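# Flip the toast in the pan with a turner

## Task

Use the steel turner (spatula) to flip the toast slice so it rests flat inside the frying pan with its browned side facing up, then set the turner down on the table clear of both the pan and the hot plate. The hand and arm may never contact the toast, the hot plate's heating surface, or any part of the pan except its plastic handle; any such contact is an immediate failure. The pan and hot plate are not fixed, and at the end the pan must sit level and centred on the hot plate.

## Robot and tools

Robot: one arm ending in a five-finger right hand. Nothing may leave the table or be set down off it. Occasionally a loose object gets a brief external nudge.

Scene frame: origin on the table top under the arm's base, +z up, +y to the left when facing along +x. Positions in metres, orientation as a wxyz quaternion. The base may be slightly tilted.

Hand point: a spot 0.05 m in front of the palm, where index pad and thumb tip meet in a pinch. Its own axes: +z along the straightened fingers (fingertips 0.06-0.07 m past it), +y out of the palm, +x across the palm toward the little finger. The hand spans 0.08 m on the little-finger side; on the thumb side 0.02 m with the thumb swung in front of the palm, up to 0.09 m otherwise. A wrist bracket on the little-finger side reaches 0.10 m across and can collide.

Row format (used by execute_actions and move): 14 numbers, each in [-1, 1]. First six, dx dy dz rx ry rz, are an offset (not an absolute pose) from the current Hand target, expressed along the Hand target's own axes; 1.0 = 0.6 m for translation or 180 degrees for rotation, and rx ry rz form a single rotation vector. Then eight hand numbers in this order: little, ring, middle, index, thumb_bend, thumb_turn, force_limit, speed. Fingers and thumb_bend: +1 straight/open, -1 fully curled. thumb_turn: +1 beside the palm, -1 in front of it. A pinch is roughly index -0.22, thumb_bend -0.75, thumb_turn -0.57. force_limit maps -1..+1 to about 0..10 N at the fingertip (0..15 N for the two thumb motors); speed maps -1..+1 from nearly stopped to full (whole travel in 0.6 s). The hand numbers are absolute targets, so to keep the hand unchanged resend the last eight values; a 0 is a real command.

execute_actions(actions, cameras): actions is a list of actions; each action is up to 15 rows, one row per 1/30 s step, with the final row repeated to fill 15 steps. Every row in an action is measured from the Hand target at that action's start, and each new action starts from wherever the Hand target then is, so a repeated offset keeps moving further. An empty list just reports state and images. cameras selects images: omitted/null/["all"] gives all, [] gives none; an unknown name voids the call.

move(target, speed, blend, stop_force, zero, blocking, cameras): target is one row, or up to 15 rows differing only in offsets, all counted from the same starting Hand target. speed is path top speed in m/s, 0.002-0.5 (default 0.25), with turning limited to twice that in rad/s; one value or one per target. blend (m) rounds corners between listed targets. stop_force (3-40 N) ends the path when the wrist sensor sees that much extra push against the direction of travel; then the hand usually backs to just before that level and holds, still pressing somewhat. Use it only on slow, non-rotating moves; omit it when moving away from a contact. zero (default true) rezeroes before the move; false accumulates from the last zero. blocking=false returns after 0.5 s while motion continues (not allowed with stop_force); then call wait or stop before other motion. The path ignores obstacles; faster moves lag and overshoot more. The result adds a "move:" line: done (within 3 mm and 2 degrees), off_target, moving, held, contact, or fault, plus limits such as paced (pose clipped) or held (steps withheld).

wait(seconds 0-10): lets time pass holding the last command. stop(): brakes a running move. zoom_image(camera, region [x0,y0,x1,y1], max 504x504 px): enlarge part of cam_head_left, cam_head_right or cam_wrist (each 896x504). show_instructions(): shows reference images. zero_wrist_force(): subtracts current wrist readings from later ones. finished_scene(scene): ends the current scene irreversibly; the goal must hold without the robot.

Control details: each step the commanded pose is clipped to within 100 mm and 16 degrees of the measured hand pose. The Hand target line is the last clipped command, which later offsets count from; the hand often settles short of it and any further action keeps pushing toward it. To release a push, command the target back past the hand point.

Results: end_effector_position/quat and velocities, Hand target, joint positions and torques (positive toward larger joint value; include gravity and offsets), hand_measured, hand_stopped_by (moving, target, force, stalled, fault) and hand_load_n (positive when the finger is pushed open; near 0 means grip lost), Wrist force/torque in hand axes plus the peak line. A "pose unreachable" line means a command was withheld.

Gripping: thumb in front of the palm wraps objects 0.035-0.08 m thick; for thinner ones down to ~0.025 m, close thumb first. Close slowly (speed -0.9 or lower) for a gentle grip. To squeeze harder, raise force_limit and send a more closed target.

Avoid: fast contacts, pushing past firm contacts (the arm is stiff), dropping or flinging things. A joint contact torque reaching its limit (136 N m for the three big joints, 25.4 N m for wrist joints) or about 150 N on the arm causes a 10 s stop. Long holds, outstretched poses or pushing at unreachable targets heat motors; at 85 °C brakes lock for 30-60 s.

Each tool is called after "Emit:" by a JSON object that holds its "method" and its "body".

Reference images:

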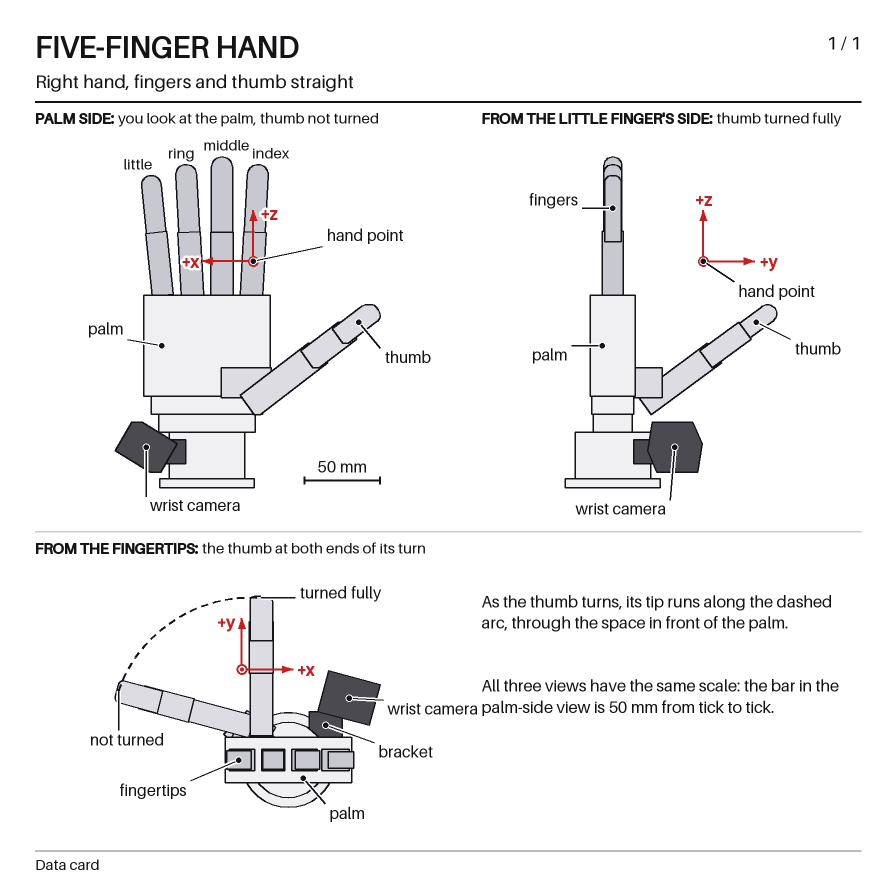

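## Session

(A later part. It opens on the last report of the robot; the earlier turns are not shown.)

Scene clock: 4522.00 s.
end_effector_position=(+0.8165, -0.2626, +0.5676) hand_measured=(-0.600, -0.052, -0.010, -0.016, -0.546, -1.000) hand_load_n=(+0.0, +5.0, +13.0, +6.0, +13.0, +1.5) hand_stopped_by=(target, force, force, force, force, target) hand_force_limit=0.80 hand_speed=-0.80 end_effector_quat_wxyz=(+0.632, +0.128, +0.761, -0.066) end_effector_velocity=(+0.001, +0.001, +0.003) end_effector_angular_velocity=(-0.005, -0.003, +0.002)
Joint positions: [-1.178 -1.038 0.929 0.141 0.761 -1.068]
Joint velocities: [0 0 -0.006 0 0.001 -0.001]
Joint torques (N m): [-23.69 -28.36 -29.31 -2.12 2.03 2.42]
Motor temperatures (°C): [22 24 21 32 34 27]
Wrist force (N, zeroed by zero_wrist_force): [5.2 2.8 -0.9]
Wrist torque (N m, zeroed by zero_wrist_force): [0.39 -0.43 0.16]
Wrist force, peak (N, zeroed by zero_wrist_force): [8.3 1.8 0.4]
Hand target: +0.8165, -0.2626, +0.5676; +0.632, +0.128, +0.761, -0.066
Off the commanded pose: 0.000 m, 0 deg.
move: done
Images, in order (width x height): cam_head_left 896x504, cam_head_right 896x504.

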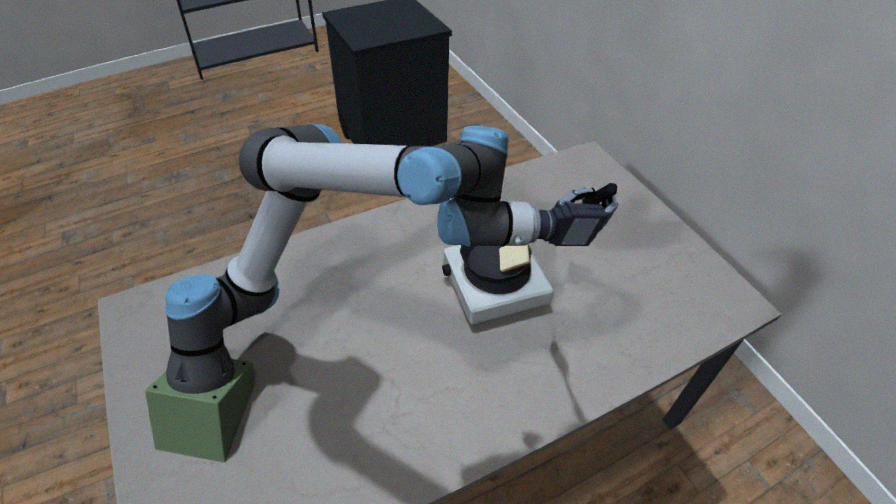

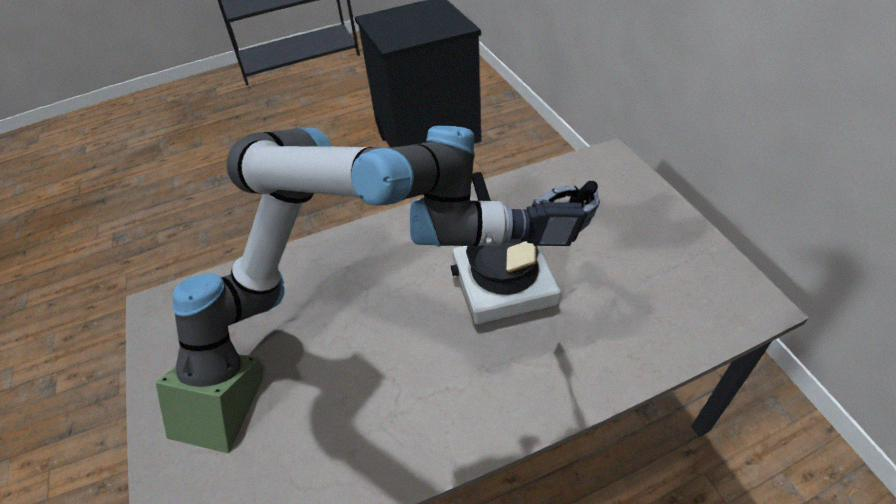

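Emit:
{"method": "move", "body": {"target": [0.2147,-0.0087,-0.3393,-0.0094,0.0086,0.138,-0.6,-0.6,-0.6,-0.6,-1,-1,0.8,-0.8], "speed": 0.2, "cameras": ["cam_head_right","cam_head_left"]}}

Emit:
{"method": "zoom_image", "body": {"camera": "cam_head_right", "region": [455, 220, 555, 300]}}

Emit:
{"method": "zoom_image", "body": {"camera": "cam_head_left", "region": [455, 220, 555, 300]}}

Scene clock: 4529.57 s.
end_effector_position=(+0.6011, -0.2000, +0.4801) hand_measured=(-0.600, -0.052, -0.010, -0.016, -0.546, -1.000) hand_load_n=(+0.0, +5.5, +13.5, +5.5, +13.0, +1.5) hand_stopped_by=(target, force, force, force, force, target) hand_force_limit=0.80 hand_speed=-0.80 end_effector_quat_wxyz=(+0.623, +0.280, +0.725, +0.084) end_effector_velocity=(-0.001, +0.000, -0.001) end_effector_angular_velocity=(+0.000, +0.001, +0.000)
Joint positions: [-1.419 -1.522 1.874 -0.306 0.481 -0.652]
Joint velocities: [-0.001 -0.001 0.003 0 -0.002 -0.002]
Joint torques (N m): [-19.78 -12.43 -13.22 0.63 -0.32 0.45]
Motor temperatures (°C): [22 24 21 32 34 27]
Wrist force (N, zeroed by zero_wrist_force): [4.7 0.9 0.0]
Wrist torque (N m, zeroed by zero_wrist_force): [0.21 -0.39 0.08]
Wrist force, peak (N, zeroed by zero_wrist_force): [6.1 0.6 -1.7]
Hand target: +0.6010, -0.2000, +0.4801; +0.623, +0.280, +0.725, +0.084
Off the commanded pose: 0.000 m, 0 deg.
move: done
Images, in order (width x height): cam_head_left 896x504, cam_head_right 896x504.

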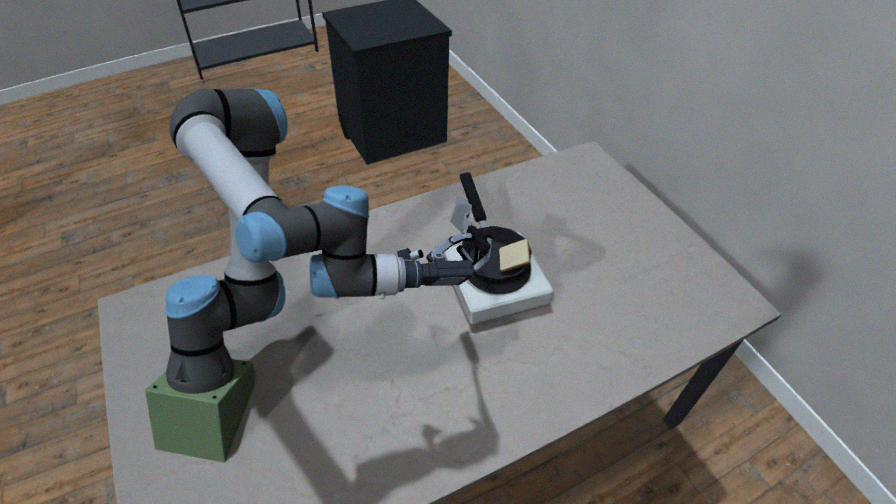

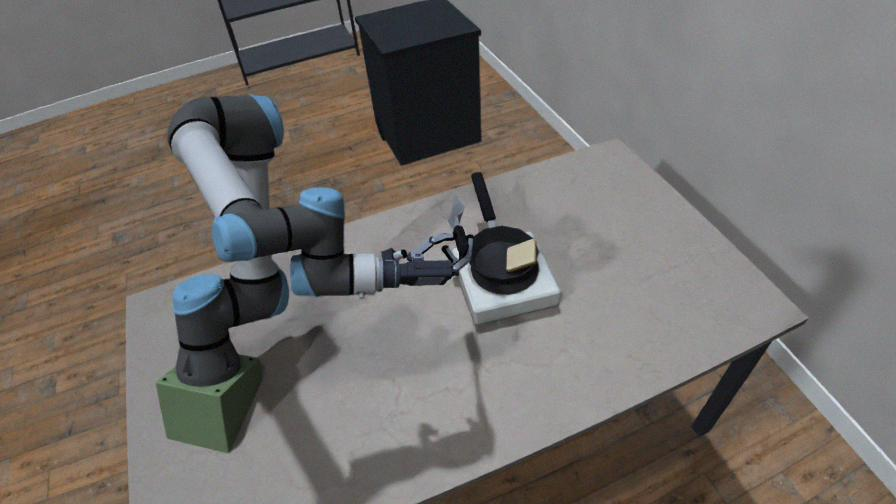

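Scaled by 5.040.

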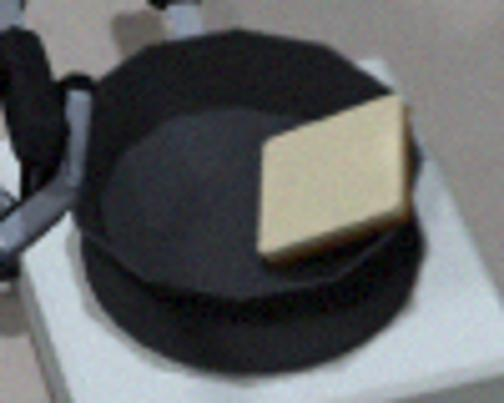

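Scaled by 5.040.

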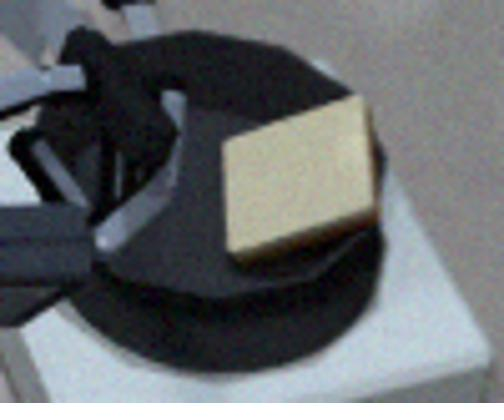

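Emit:
{"method": "zoom_image", "body": {"camera": "cam_head_left", "region": [430, 180, 500, 260]}}

Emit:
{"method": "zoom_image", "body": {"camera": "cam_head_right", "region": [420, 180, 490, 260]}}

Scaled by 6.300.

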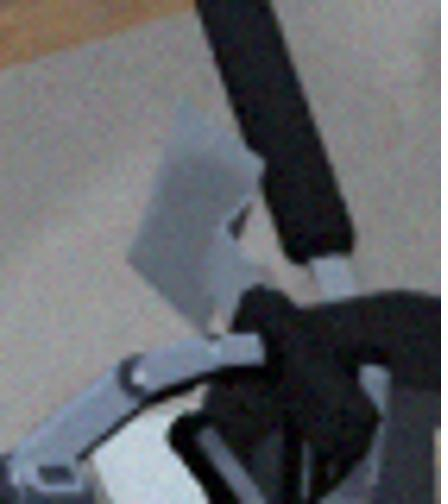

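Scaled by 6.300.

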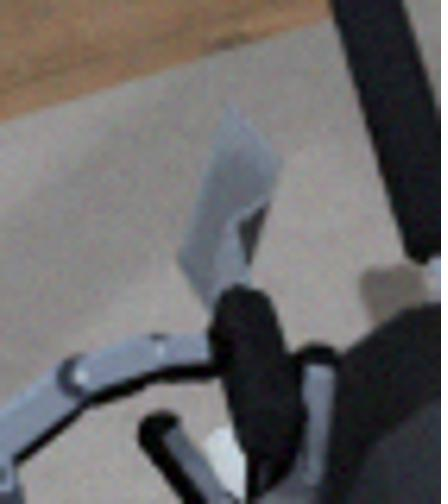

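Emit:
{"method": "move", "body": {"target": [-0.0568,-0.0022,0.3105,0.2895,0.145,-0.102,-0.6,-0.6,-0.6,-0.6,-1,-1,0.8,-0.8], "speed": 0.2, "cameras": ["cam_head_right","cam_head_left"]}}

Emit:
{"method": "zoom_image", "body": {"camera": "cam_head_right", "region": [440, 180, 580, 300]}}

Emit:
{"method": "zoom_image", "body": {"camera": "cam_head_left", "region": [440, 180, 580, 300]}}

Scene clock: 4598.57 s.
end_effector_position=(+0.7785, -0.2602, +0.4692) hand_measured=(-0.600, -0.052, -0.010, -0.016, -0.546, -1.000) hand_load_n=(+0.0, +5.5, +14.0, +4.5, +14.0, +1.0) hand_stopped_by=(target, force, force, force, force, target) hand_force_limit=0.80 hand_speed=-0.80 end_effector_quat_wxyz=(+0.302, +0.375, +0.832, -0.276) end_effector_velocity=(+0.000, -0.001, -0.001) end_effector_angular_velocity=(+0.001, +0.001, -0.002)
Joint positions: [-0.988 -0.659 0.034 1.523 1.457 -1.345]
Joint velocities: [0 0.001 0.001 0 0.001 0.001]
Joint torques (N m): [-21.05 -35.35 -7.19 2.24 2.34 -2.04]
Motor temperatures (°C): [22 24 21 32 34 27]
Wrist force (N, zeroed by zero_wrist_force): [4.6 3.7 1.2]
Wrist torque (N m, zeroed by zero_wrist_force): [0.37 -0.51 0.33]
Wrist force, peak (N, zeroed by zero_wrist_force): [4.5 4.3 1.8]
Hand target: +0.7797, -0.2605, +0.4698; +0.270, +0.383, +0.839, -0.276
Off the commanded pose: 0.002 m, 4 deg.
elbow stopped short: the move would have taken joint 3 (elbow) straighter than the controller allows.
move: off_target
Images, in order (width x height): cam_head_left 896x504, cam_head_right 896x504.

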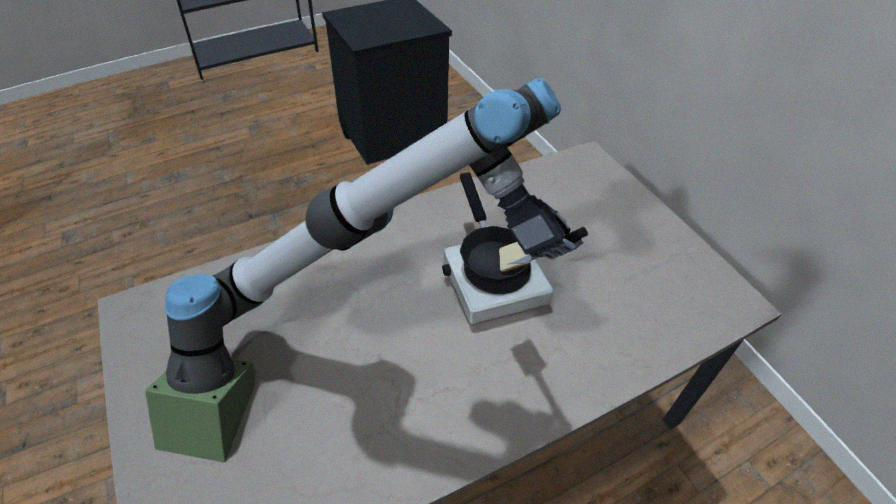

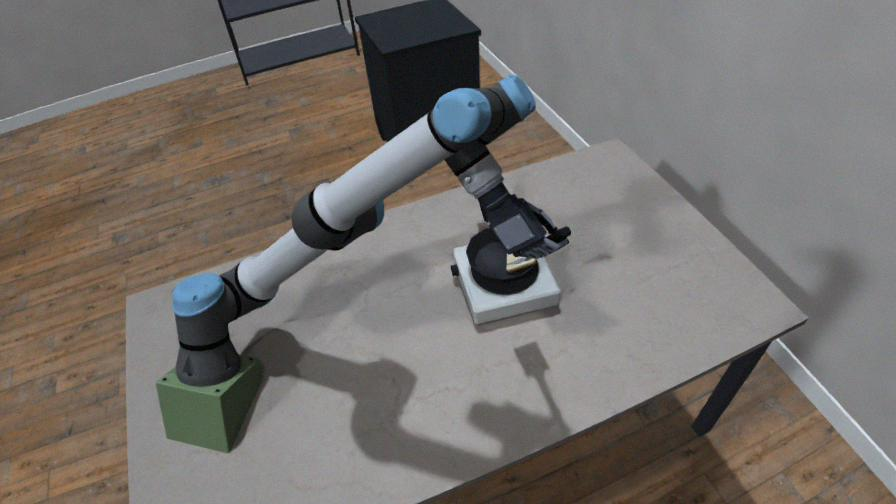

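Scaled by 3.600.

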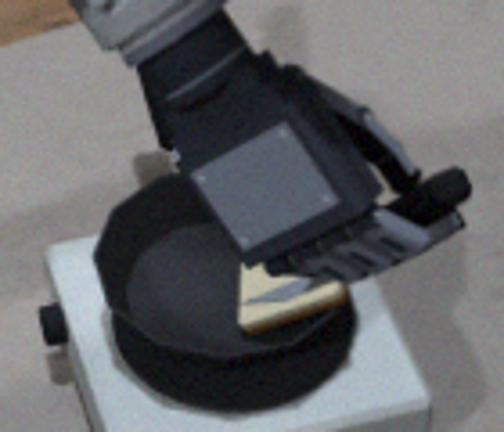

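Scaled by 3.600.

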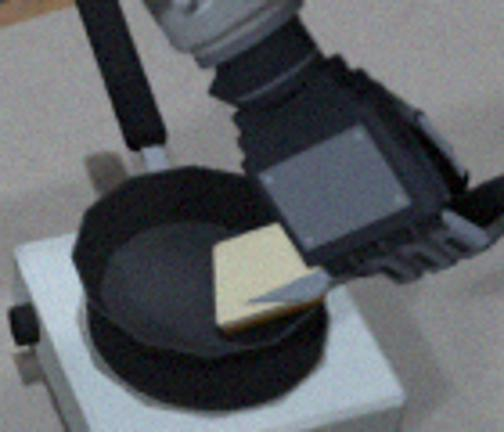

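Emit:
{"method": "move", "body": {"target": [0.0847,0.0788,0.057,0,0,0,-0.6,-0.6,-0.6,-0.6,-1,-1,0.8,-0.8], "speed": 0.1, "cameras": ["cam_head_right","cam_head_left"]}}

Emit:
{"method": "zoom_image", "body": {"camera": "cam_head_right", "region": [470, 220, 560, 300]}}

Emit:
{"method": "zoom_image", "body": {"camera": "cam_head_left", "region": [470, 220, 560, 300]}}

Scene clock: 4603.17 s.
end_effector_position=(+0.7970, -0.2324, +0.3999) hand_measured=(-0.600, -0.052, -0.010, -0.016, -0.546, -1.000) hand_load_n=(+0.0, +5.5, +14.0, +4.5, +14.0, +0.5) hand_stopped_by=(target, force, force, force, force, target) hand_force_limit=0.80 hand_speed=-0.80 end_effector_quat_wxyz=(+0.271, +0.383, +0.839, -0.276) end_effector_velocity=(+0.000, +0.001, +0.001) end_effector_angular_velocity=(+0.000, +0.000, +0.003)
Joint positions: [-0.881 -0.729 0.281 1.403 1.53 -1.275]
Joint velocities: [-0.001 0 -0.003 0.002 -0.002 -0.003]
Joint torques (N m): [-30.91 -51.57 -23.46 1.95 -0.55 -2.13]
Motor temperatures (°C): [22 24 21 32 34 27]
Wrist force (N, zeroed by zero_wrist_force): [4.1 3.6 0.7]
Wrist torque (N m, zeroed by zero_wrist_force): [0.38 -0.47 0.30]
Wrist force, peak (N, zeroed by zero_wrist_force): [5.0 4.1 1.3]
Hand target: +0.7970, -0.2323, +0.4000; +0.270, +0.383, +0.839, -0.276
Off the commanded pose: 0.000 m, 0 deg.
move: done
Images, in order (width x height): cam_head_left 896x504, cam_head_right 896x504.

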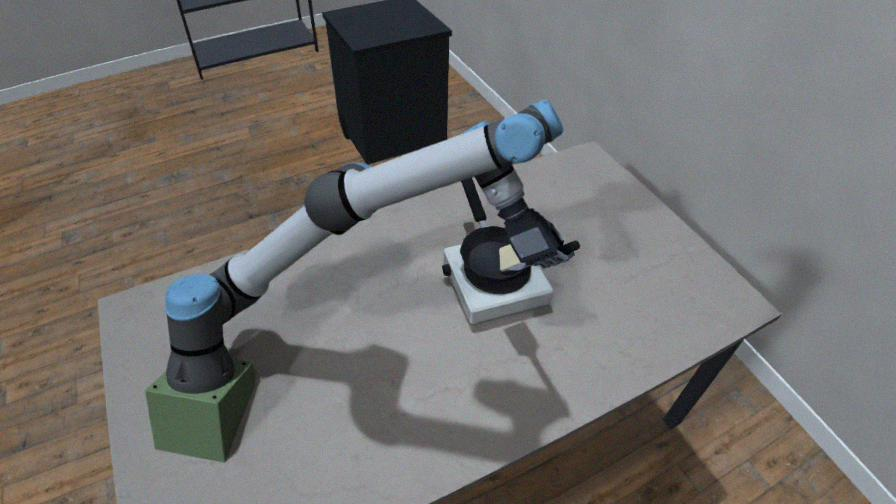

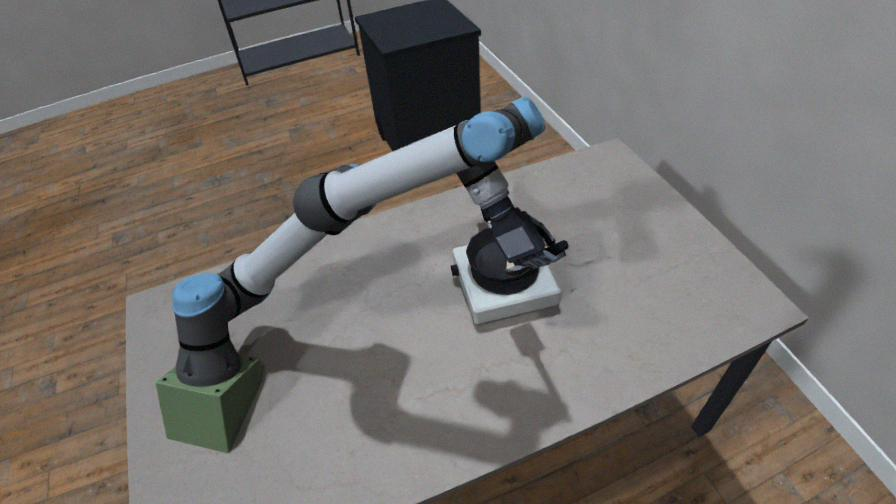

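Scaled by 5.600.

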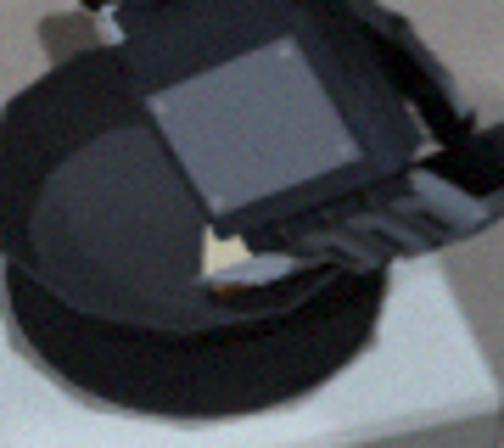

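Scaled by 5.600.

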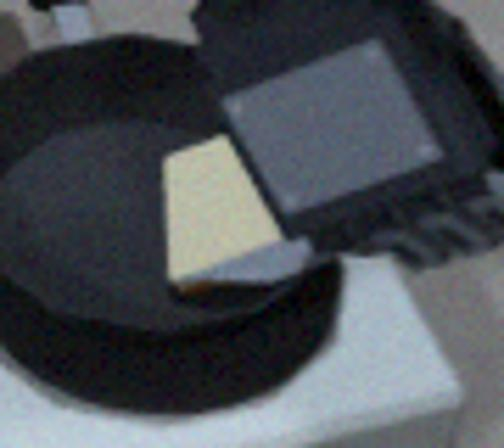

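Emit:
{"method": "move", "body": {"target": [0.0402,0.0312,0.0455,0,0,0,-0.6,-0.6,-0.6,-0.6,-1,-1,0.8,-0.8], "speed": 0.05, "stop_force": 3, "cameras": ["cam_head_right","cam_head_left"]}}

Emit:
{"method": "zoom_image", "body": {"camera": "cam_head_right", "region": [490, 240, 550, 290]}}

Emit:
{"method": "zoom_image", "body": {"camera": "cam_head_left", "region": [490, 240, 550, 290]}}

Scene clock: 4611.57 s.
end_effector_position=(+0.8049, -0.2283, +0.3601) hand_measured=(-0.600, -0.052, -0.010, -0.016, -0.546, -1.000) hand_load_n=(+0.0, +5.5, +14.0, +4.5, +14.5, +1.0) hand_stopped_by=(target, force, force, force, force, target) hand_force_limit=0.80 hand_speed=-0.80 end_effector_quat_wxyz=(+0.270, +0.383, +0.839, -0.276) end_effector_velocity=(+0.000, +0.000, +0.001) end_effector_angular_velocity=(+0.000, -0.001, -0.001)
Joint positions: [-0.837 -0.764 0.434 1.284 1.555 -1.24]
Joint velocities: [0 0 -0.001 0.001 0 0.001]
Joint torques (N m): [-31.24 -34.76 -22.97 3.03 -0.36 -2.16]
Motor temperatures (°C): [22 24 21 32 34 27]
Wrist force (N, zeroed by zero_wrist_force): [4.0 3.7 0.9]
Wrist torque (N m, zeroed by zero_wrist_force): [0.37 -0.43 0.29]
Wrist force, peak (N, zeroed by zero_wrist_force): [4.6 3.9 1.0]
Hand target: +0.8049, -0.2283, +0.3600; +0.270, +0.383, +0.839, -0.276
Off the commanded pose: 0.000 m, 0 deg.
move: done
Images, in order (width x height): cam_head_left 896x504, cam_head_right 896x504.

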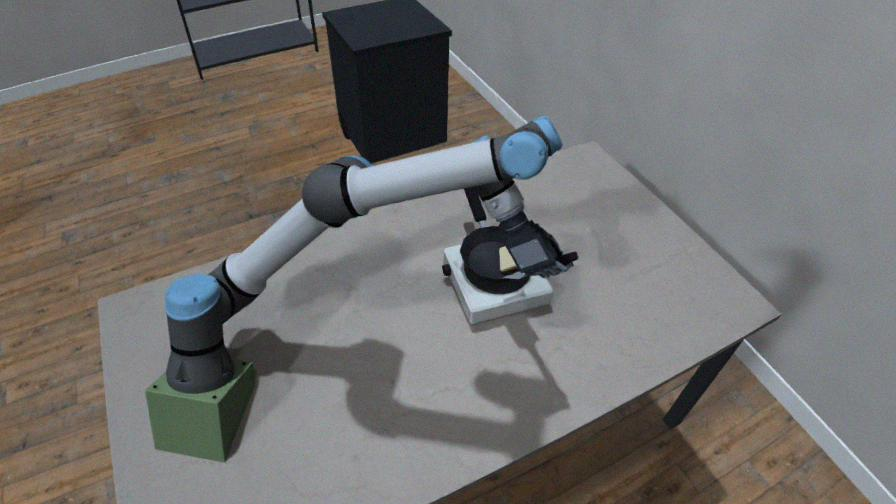

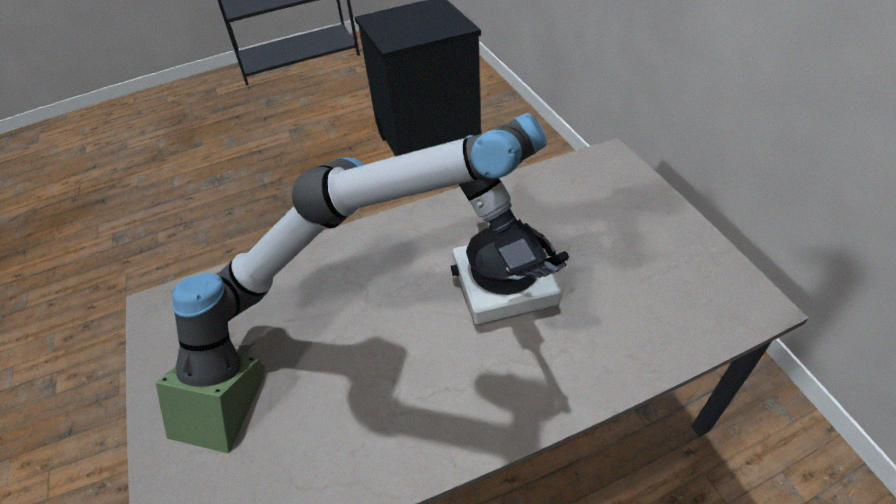

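Scaled by 8.400.

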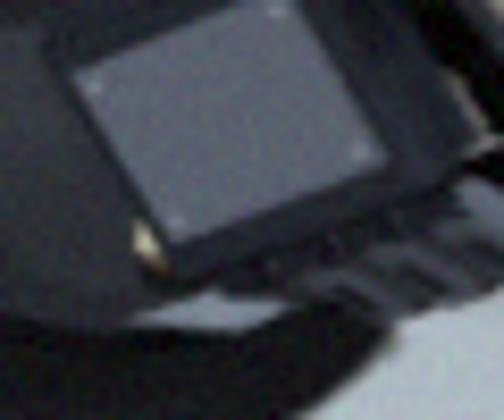

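Scaled by 8.400.

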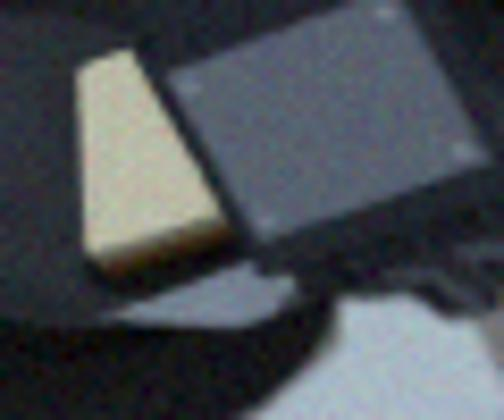

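Emit:
{"method": "move", "body": {"target": [0.0923,0.0627,-0.0035,0,0,0,-0.6,-0.6,-0.6,-0.6,-1,-1,0.8,-0.8], "speed": 0.03, "stop_force": 3, "cameras": ["cam_head_right","cam_head_left"]}}

Emit:
{"method": "zoom_image", "body": {"camera": "cam_head_right", "region": [490, 240, 550, 290]}}

Emit:
{"method": "zoom_image", "body": {"camera": "cam_head_left", "region": [490, 240, 550, 290]}}

Scene clock: 4620.80 s.
end_effector_position=(+0.8032, -0.1788, +0.3151) hand_measured=(-0.600, -0.052, -0.010, -0.016, -0.546, -1.000) hand_load_n=(+0.0, +5.5, +14.0, +4.5, +14.5, +1.0) hand_stopped_by=(target, force, force, force, force, target) hand_force_limit=0.80 hand_speed=-0.80 end_effector_quat_wxyz=(+0.270, +0.383, +0.839, -0.276) end_effector_velocity=(+0.000, +0.000, -0.001) end_effector_angular_velocity=(+0.001, +0.002, -0.001)
Joint positions: [-0.743 -0.871 0.678 1.148 1.609 -1.163]
Joint velocities: [0 0.001 0.002 0 0 0]
Joint torques (N m): [-30.1 -32.19 -24.33 3.16 -0.47 -1.93]
Motor temperatures (°C): [22 24 21 32 34 27]
Wrist force (N, zeroed by zero_wrist_force): [4.6 4.1 1.3]
Wrist torque (N m, zeroed by zero_wrist_force): [0.41 -0.60 0.41]
Wrist force, peak (N, zeroed by zero_wrist_force): [5.1 4.4 1.4]
Hand target: +0.8032, -0.1788, +0.3151; +0.270, +0.383, +0.839, -0.276
Off the commanded pose: 0.000 m, 0 deg.
move: done
Images, in order (width x height): cam_head_left 896x504, cam_head_right 896x504.

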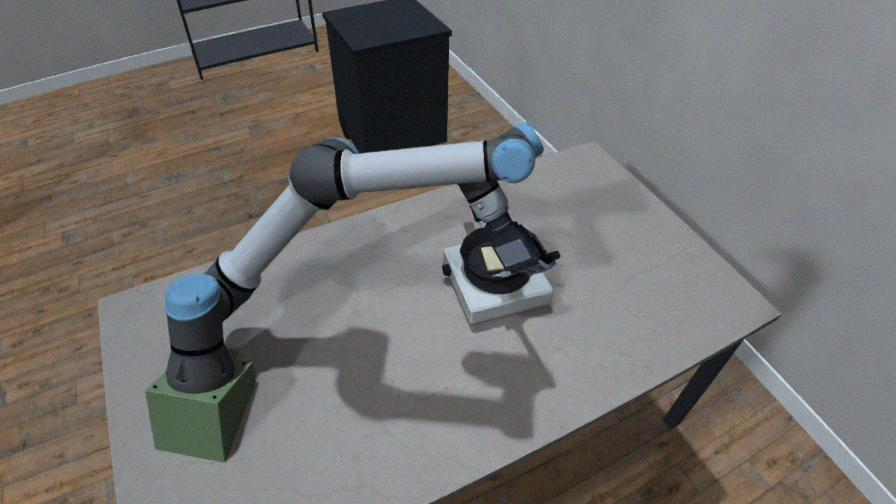

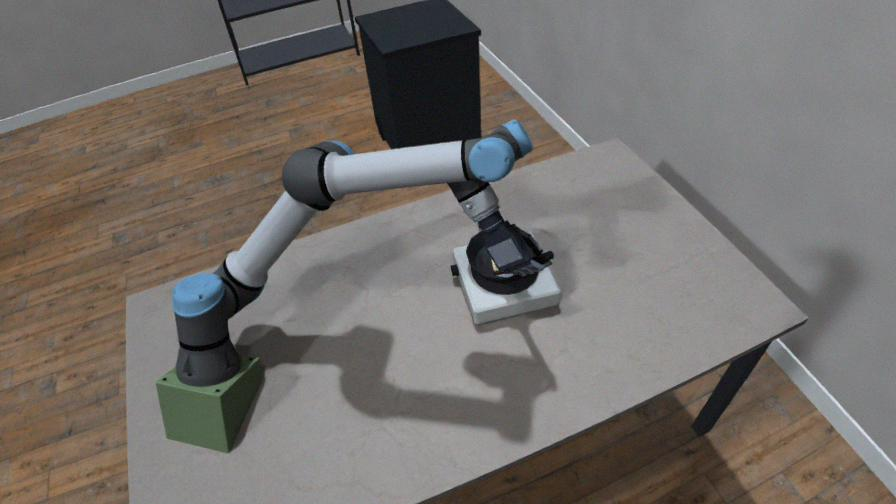

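Scaled by 8.400.

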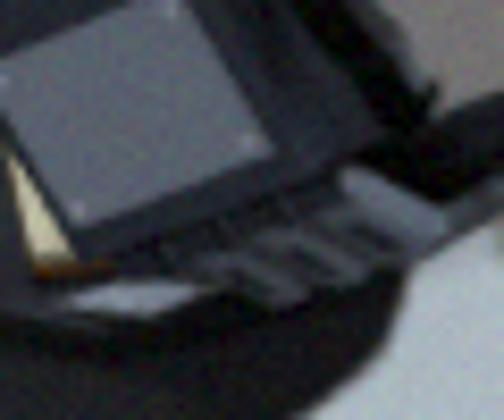

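Scaled by 8.400.

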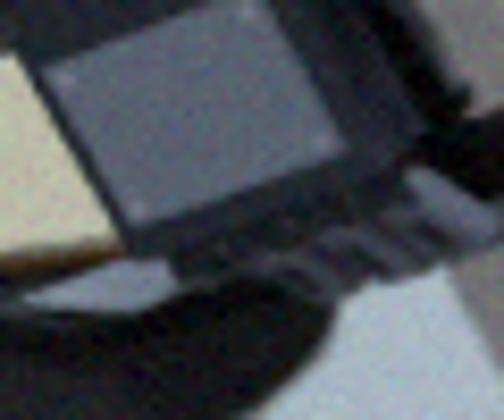

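Emit:
{"method": "zoom_image", "body": {"camera": "cam_head_left", "region": [455, 220, 555, 300]}}

Emit:
{"method": "zoom_image", "body": {"camera": "cam_head_right", "region": [455, 220, 555, 300]}}

Emit:
{"method": "wait", "body": {"seconds": 0.1, "cameras": ["cam_wrist"]}}

Scaled by 5.040.

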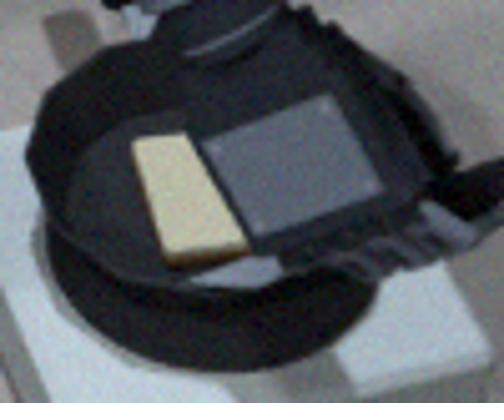

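Scaled by 5.040.

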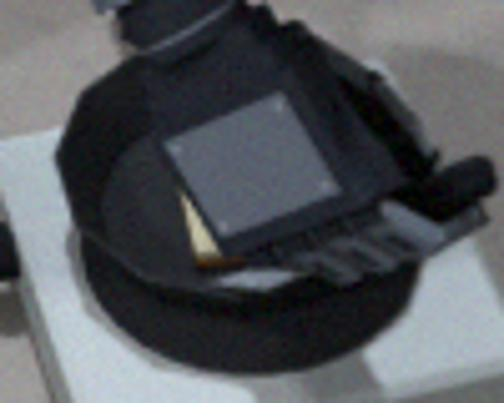

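Scene clock: 4624.73 s.
end_effector_position=(+0.8032, -0.1788, +0.3151) hand_measured=(-0.600, -0.052, -0.010, -0.016, -0.546, -1.000) hand_load_n=(+0.0, +5.5, +14.0, +4.5, +14.0, +1.0) hand_stopped_by=(target, force, force, force, force, target) hand_force_limit=0.80 hand_speed=-0.80 end_effector_quat_wxyz=(+0.270, +0.383, +0.839, -0.276) end_effector_velocity=(+0.001, +0.000, +0.001) end_effector_angular_velocity=(-0.001, -0.001, +0.001)
Joint positions: [-0.743 -0.871 0.678 1.148 1.609 -1.163]
Joint velocities: [0 0 -0.001 -0.001 0 0]
Joint torques (N m): [-29.03 -32.81 -21.64 2.46 0.12 -1.95]
Motor temperatures (°C): [22 24 21 32 34 27]
Wrist force (N, zeroed by zero_wrist_force): [4.6 3.9 1.2]
Wrist torque (N m, zeroed by zero_wrist_force): [0.38 -0.61 0.41]
Wrist force, peak (N, zeroed by zero_wrist_force): [4.8 4.4 1.5]
Hand target: +0.8032, -0.1788, +0.3151; +0.270, +0.383, +0.839, -0.276
Off the commanded pose: 0.000 m, 0 deg.
wait: 0.10 s; at rest from the start
camera_calibration:
cam_wrist: T_world_to_cam=[[0.591603, 0.680812, -0.431859, -0.223471], [0.493557, 0.117723, 0.861709, -0.646497], [0.637501, -0.722936, -0.266374, -0.443864], [0, 0, 0, 1]] pos_world=[0.734253, -0.092636, 0.342351]
Images, in order (width x height): cam_wrist 896x504.

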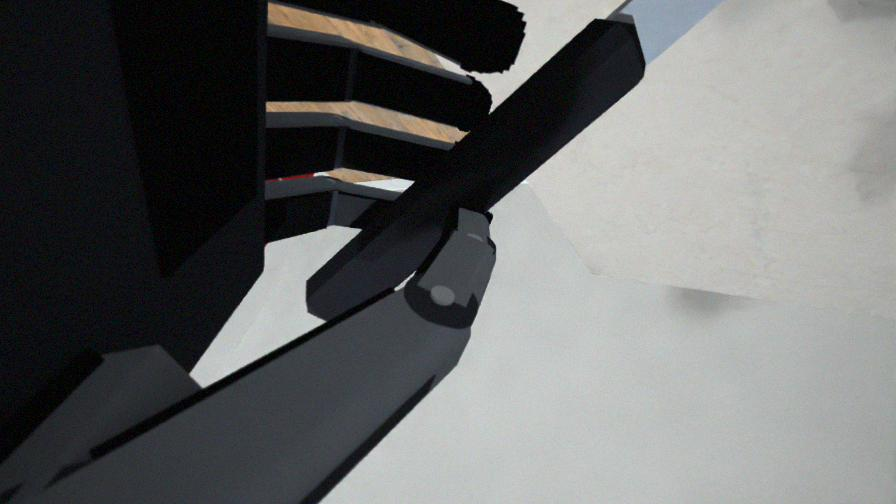

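Emit:
{"method": "wait", "body": {"seconds": 0}}

Emit:
{"method": "zoom_image", "body": {"camera": "cam_head_left", "region": [440, 210, 570, 310]}}

Emit:
{"method": "zoom_image", "body": {"camera": "cam_head_right", "region": [400, 230, 530, 330]}}

Emit:
{"method": "zoom_image", "body": {"camera": "cam_wrist", "region": [300, 100, 600, 350]}}

Scene clock: 4634.83 s.
end_effector_position=(+0.8032, -0.1788, +0.3151) hand_measured=(-0.600, -0.052, -0.010, -0.016, -0.546, -1.000) hand_load_n=(+0.0, +5.5, +14.0, +4.5, +14.5, +1.0) hand_stopped_by=(target, force, force, force, force, target) hand_force_limit=0.80 hand_speed=-0.80 end_effector_quat_wxyz=(+0.270, +0.383, +0.839, -0.276) end_effector_velocity=(+0.000, +0.000, +0.000) end_effector_angular_velocity=(+0.000, +0.001, +0.001)
Joint positions: [-0.743 -0.871 0.678 1.148 1.609 -1.163]
Joint velocities: [-0.001 0 0 0 -0.001 -0.002]
Joint torques (N m): [-28.88 -34.12 -13.56 0.68 1.13 -1.46]
Motor temperatures (°C): [22 24 21 32 34 27]
Wrist force (N, zeroed by zero_wrist_force): [4.7 4.2 1.4]
Wrist torque (N m, zeroed by zero_wrist_force): [0.41 -0.62 0.42]
Wrist force, peak (N, zeroed by zero_wrist_force): [4.8 4.4 1.5]
Hand target: +0.8032, -0.1788, +0.3151; +0.270, +0.383, +0.839, -0.276
Off the commanded pose: 0.000 m, 0 deg.
camera_calibration:
cam_wrist: T_world_to_cam=[[0.591603, 0.680811, -0.431858, -0.223471], [0.493557, 0.117723, 0.861709, -0.646497], [0.637501, -0.722936, -0.266374, -0.443863], [0, 0, 0, 1]] pos_world=[0.734253, -0.0926361, 0.342351]

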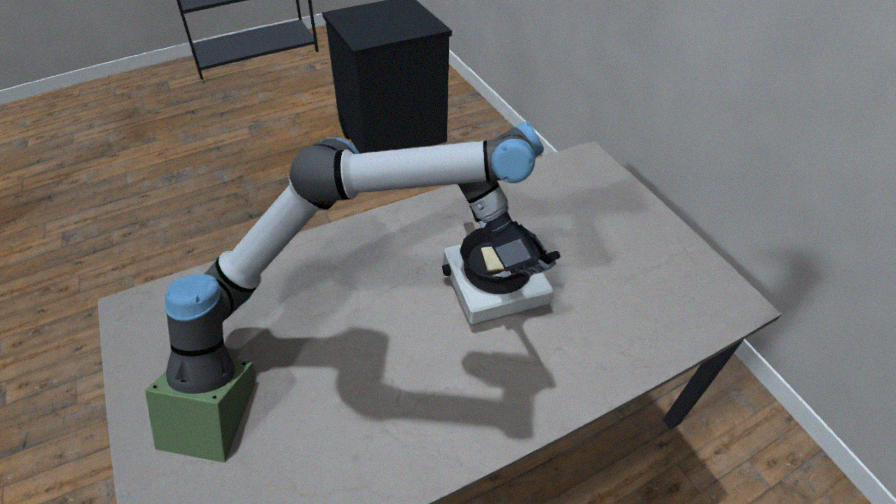

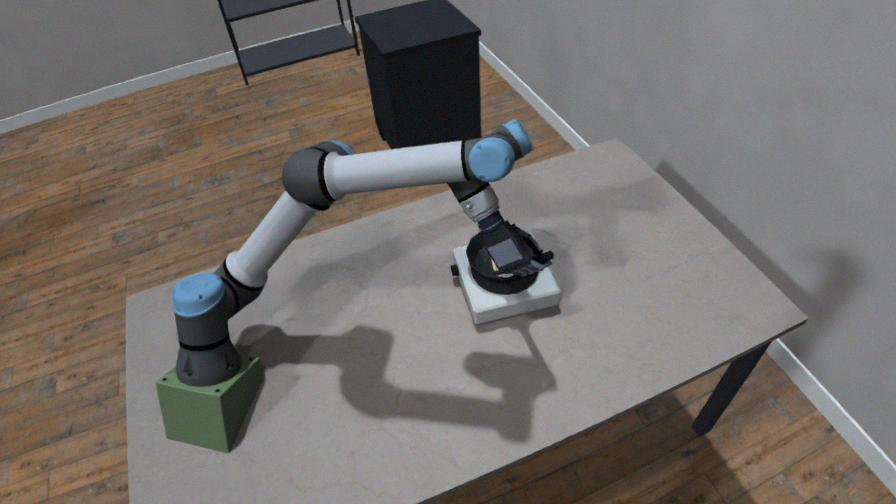

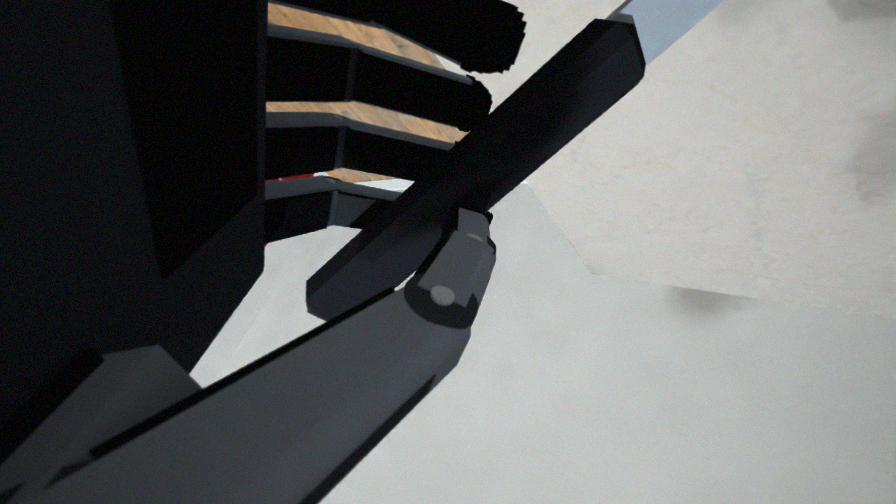

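Scaled by 3.877.

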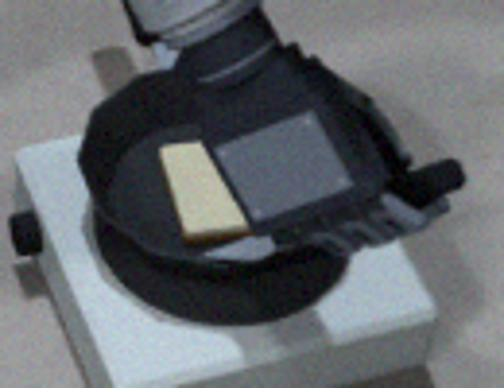

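Scaled by 3.877.

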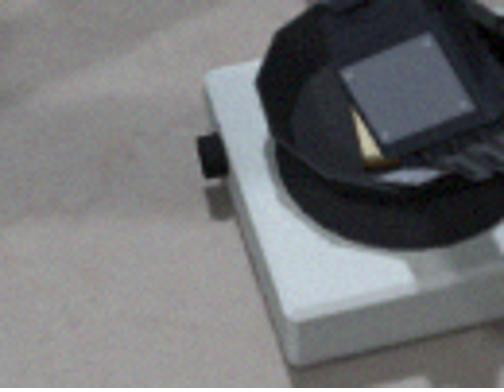

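Scaled by 1.680.

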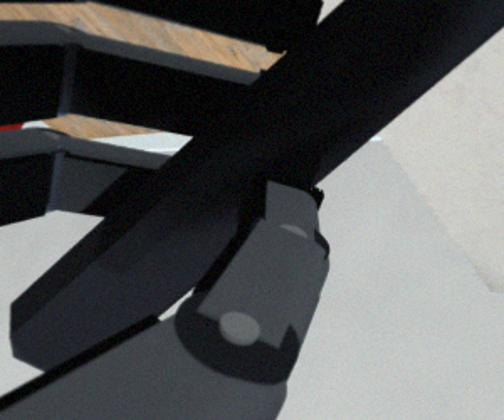

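Emit:
{"method": "move", "body": {"target": [[-0.091,-0.0655,0.003,0,0,0,-0.6,-0.6,-0.6,-0.6,-1,-1,0.8,-0.8],[-0.011,-0.356,-0.2515,-0.2895,-0.145,0.102,-0.6,-0.6,-0.6,-0.6,-1,-1,0.8,-0.8]], "speed": [0.06,0.2], "cameras": ["cam_head_left","cam_head_right"]}}

Emit:
{"method": "zoom_image", "body": {"camera": "cam_head_left", "region": [455, 220, 555, 300]}}

Emit:
{"method": "zoom_image", "body": {"camera": "cam_head_right", "region": [450, 215, 560, 303]}}

Scene clock: 4674.13 s.
end_effector_position=(+0.6015, -0.1995, +0.4798) hand_measured=(-0.600, -0.052, -0.010, -0.016, -0.546, -1.000) hand_load_n=(+0.0, +5.0, +13.5, +5.5, +13.0, +1.5) hand_stopped_by=(target, force, force, force, force, target) hand_force_limit=0.80 hand_speed=-0.80 end_effector_quat_wxyz=(+0.623, +0.280, +0.725, +0.084) end_effector_velocity=(+0.000, +0.000, +0.000) end_effector_angular_velocity=(+0.002, -0.001, +0.000)
Joint positions: [-1.418 -1.523 1.875 -0.306 0.482 -0.652]
Joint velocities: [0 0 0.001 -0.002 -0.001 0.003]
Joint torques (N m): [-19.56 1.57 -14.6 -3.55 -0.26 2.53]
Motor temperatures (°C): [22 24 21 32 34 27]
Wrist force (N, zeroed by zero_wrist_force): [4.8 0.9 -0.2]
Wrist torque (N m, zeroed by zero_wrist_force): [0.21 -0.39 0.09]
Wrist force, peak (N, zeroed by zero_wrist_force): [5.3 4.7 1.2]
Hand target: +0.6014, -0.1996, +0.4798; +0.623, +0.280, +0.725, +0.084
Off the commanded pose: 0.000 m, 0 deg.
move: done
Images, in order (width x height): cam_head_left 896x504, cam_head_right 896x504.

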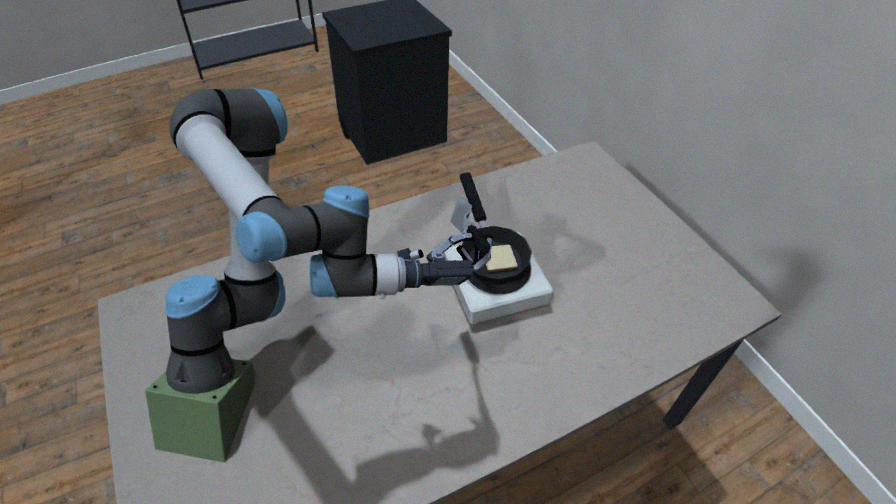

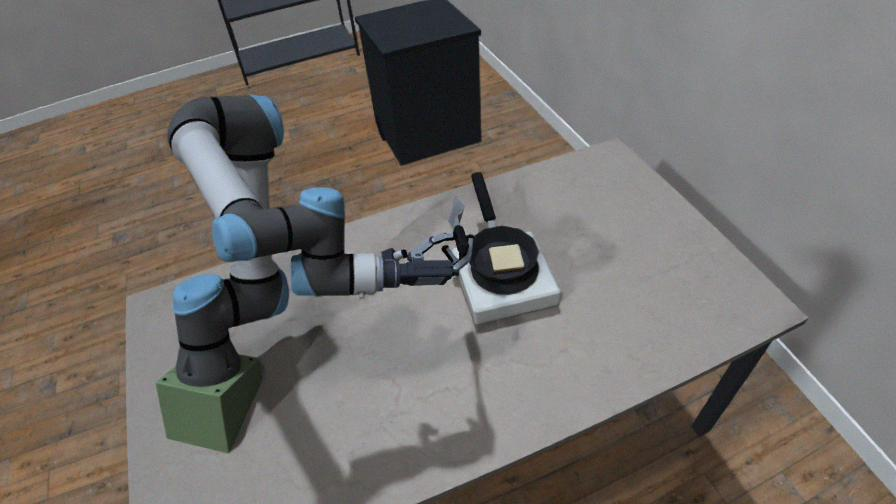

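Scaled by 5.040.

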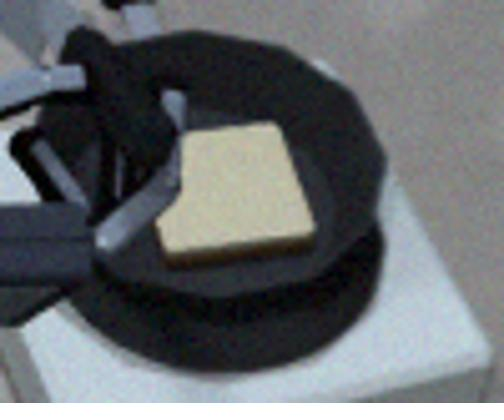

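Scaled by 4.582.

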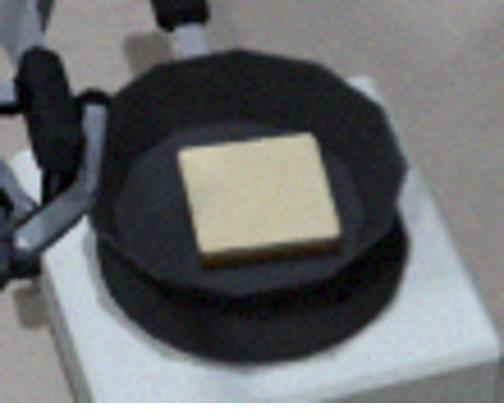

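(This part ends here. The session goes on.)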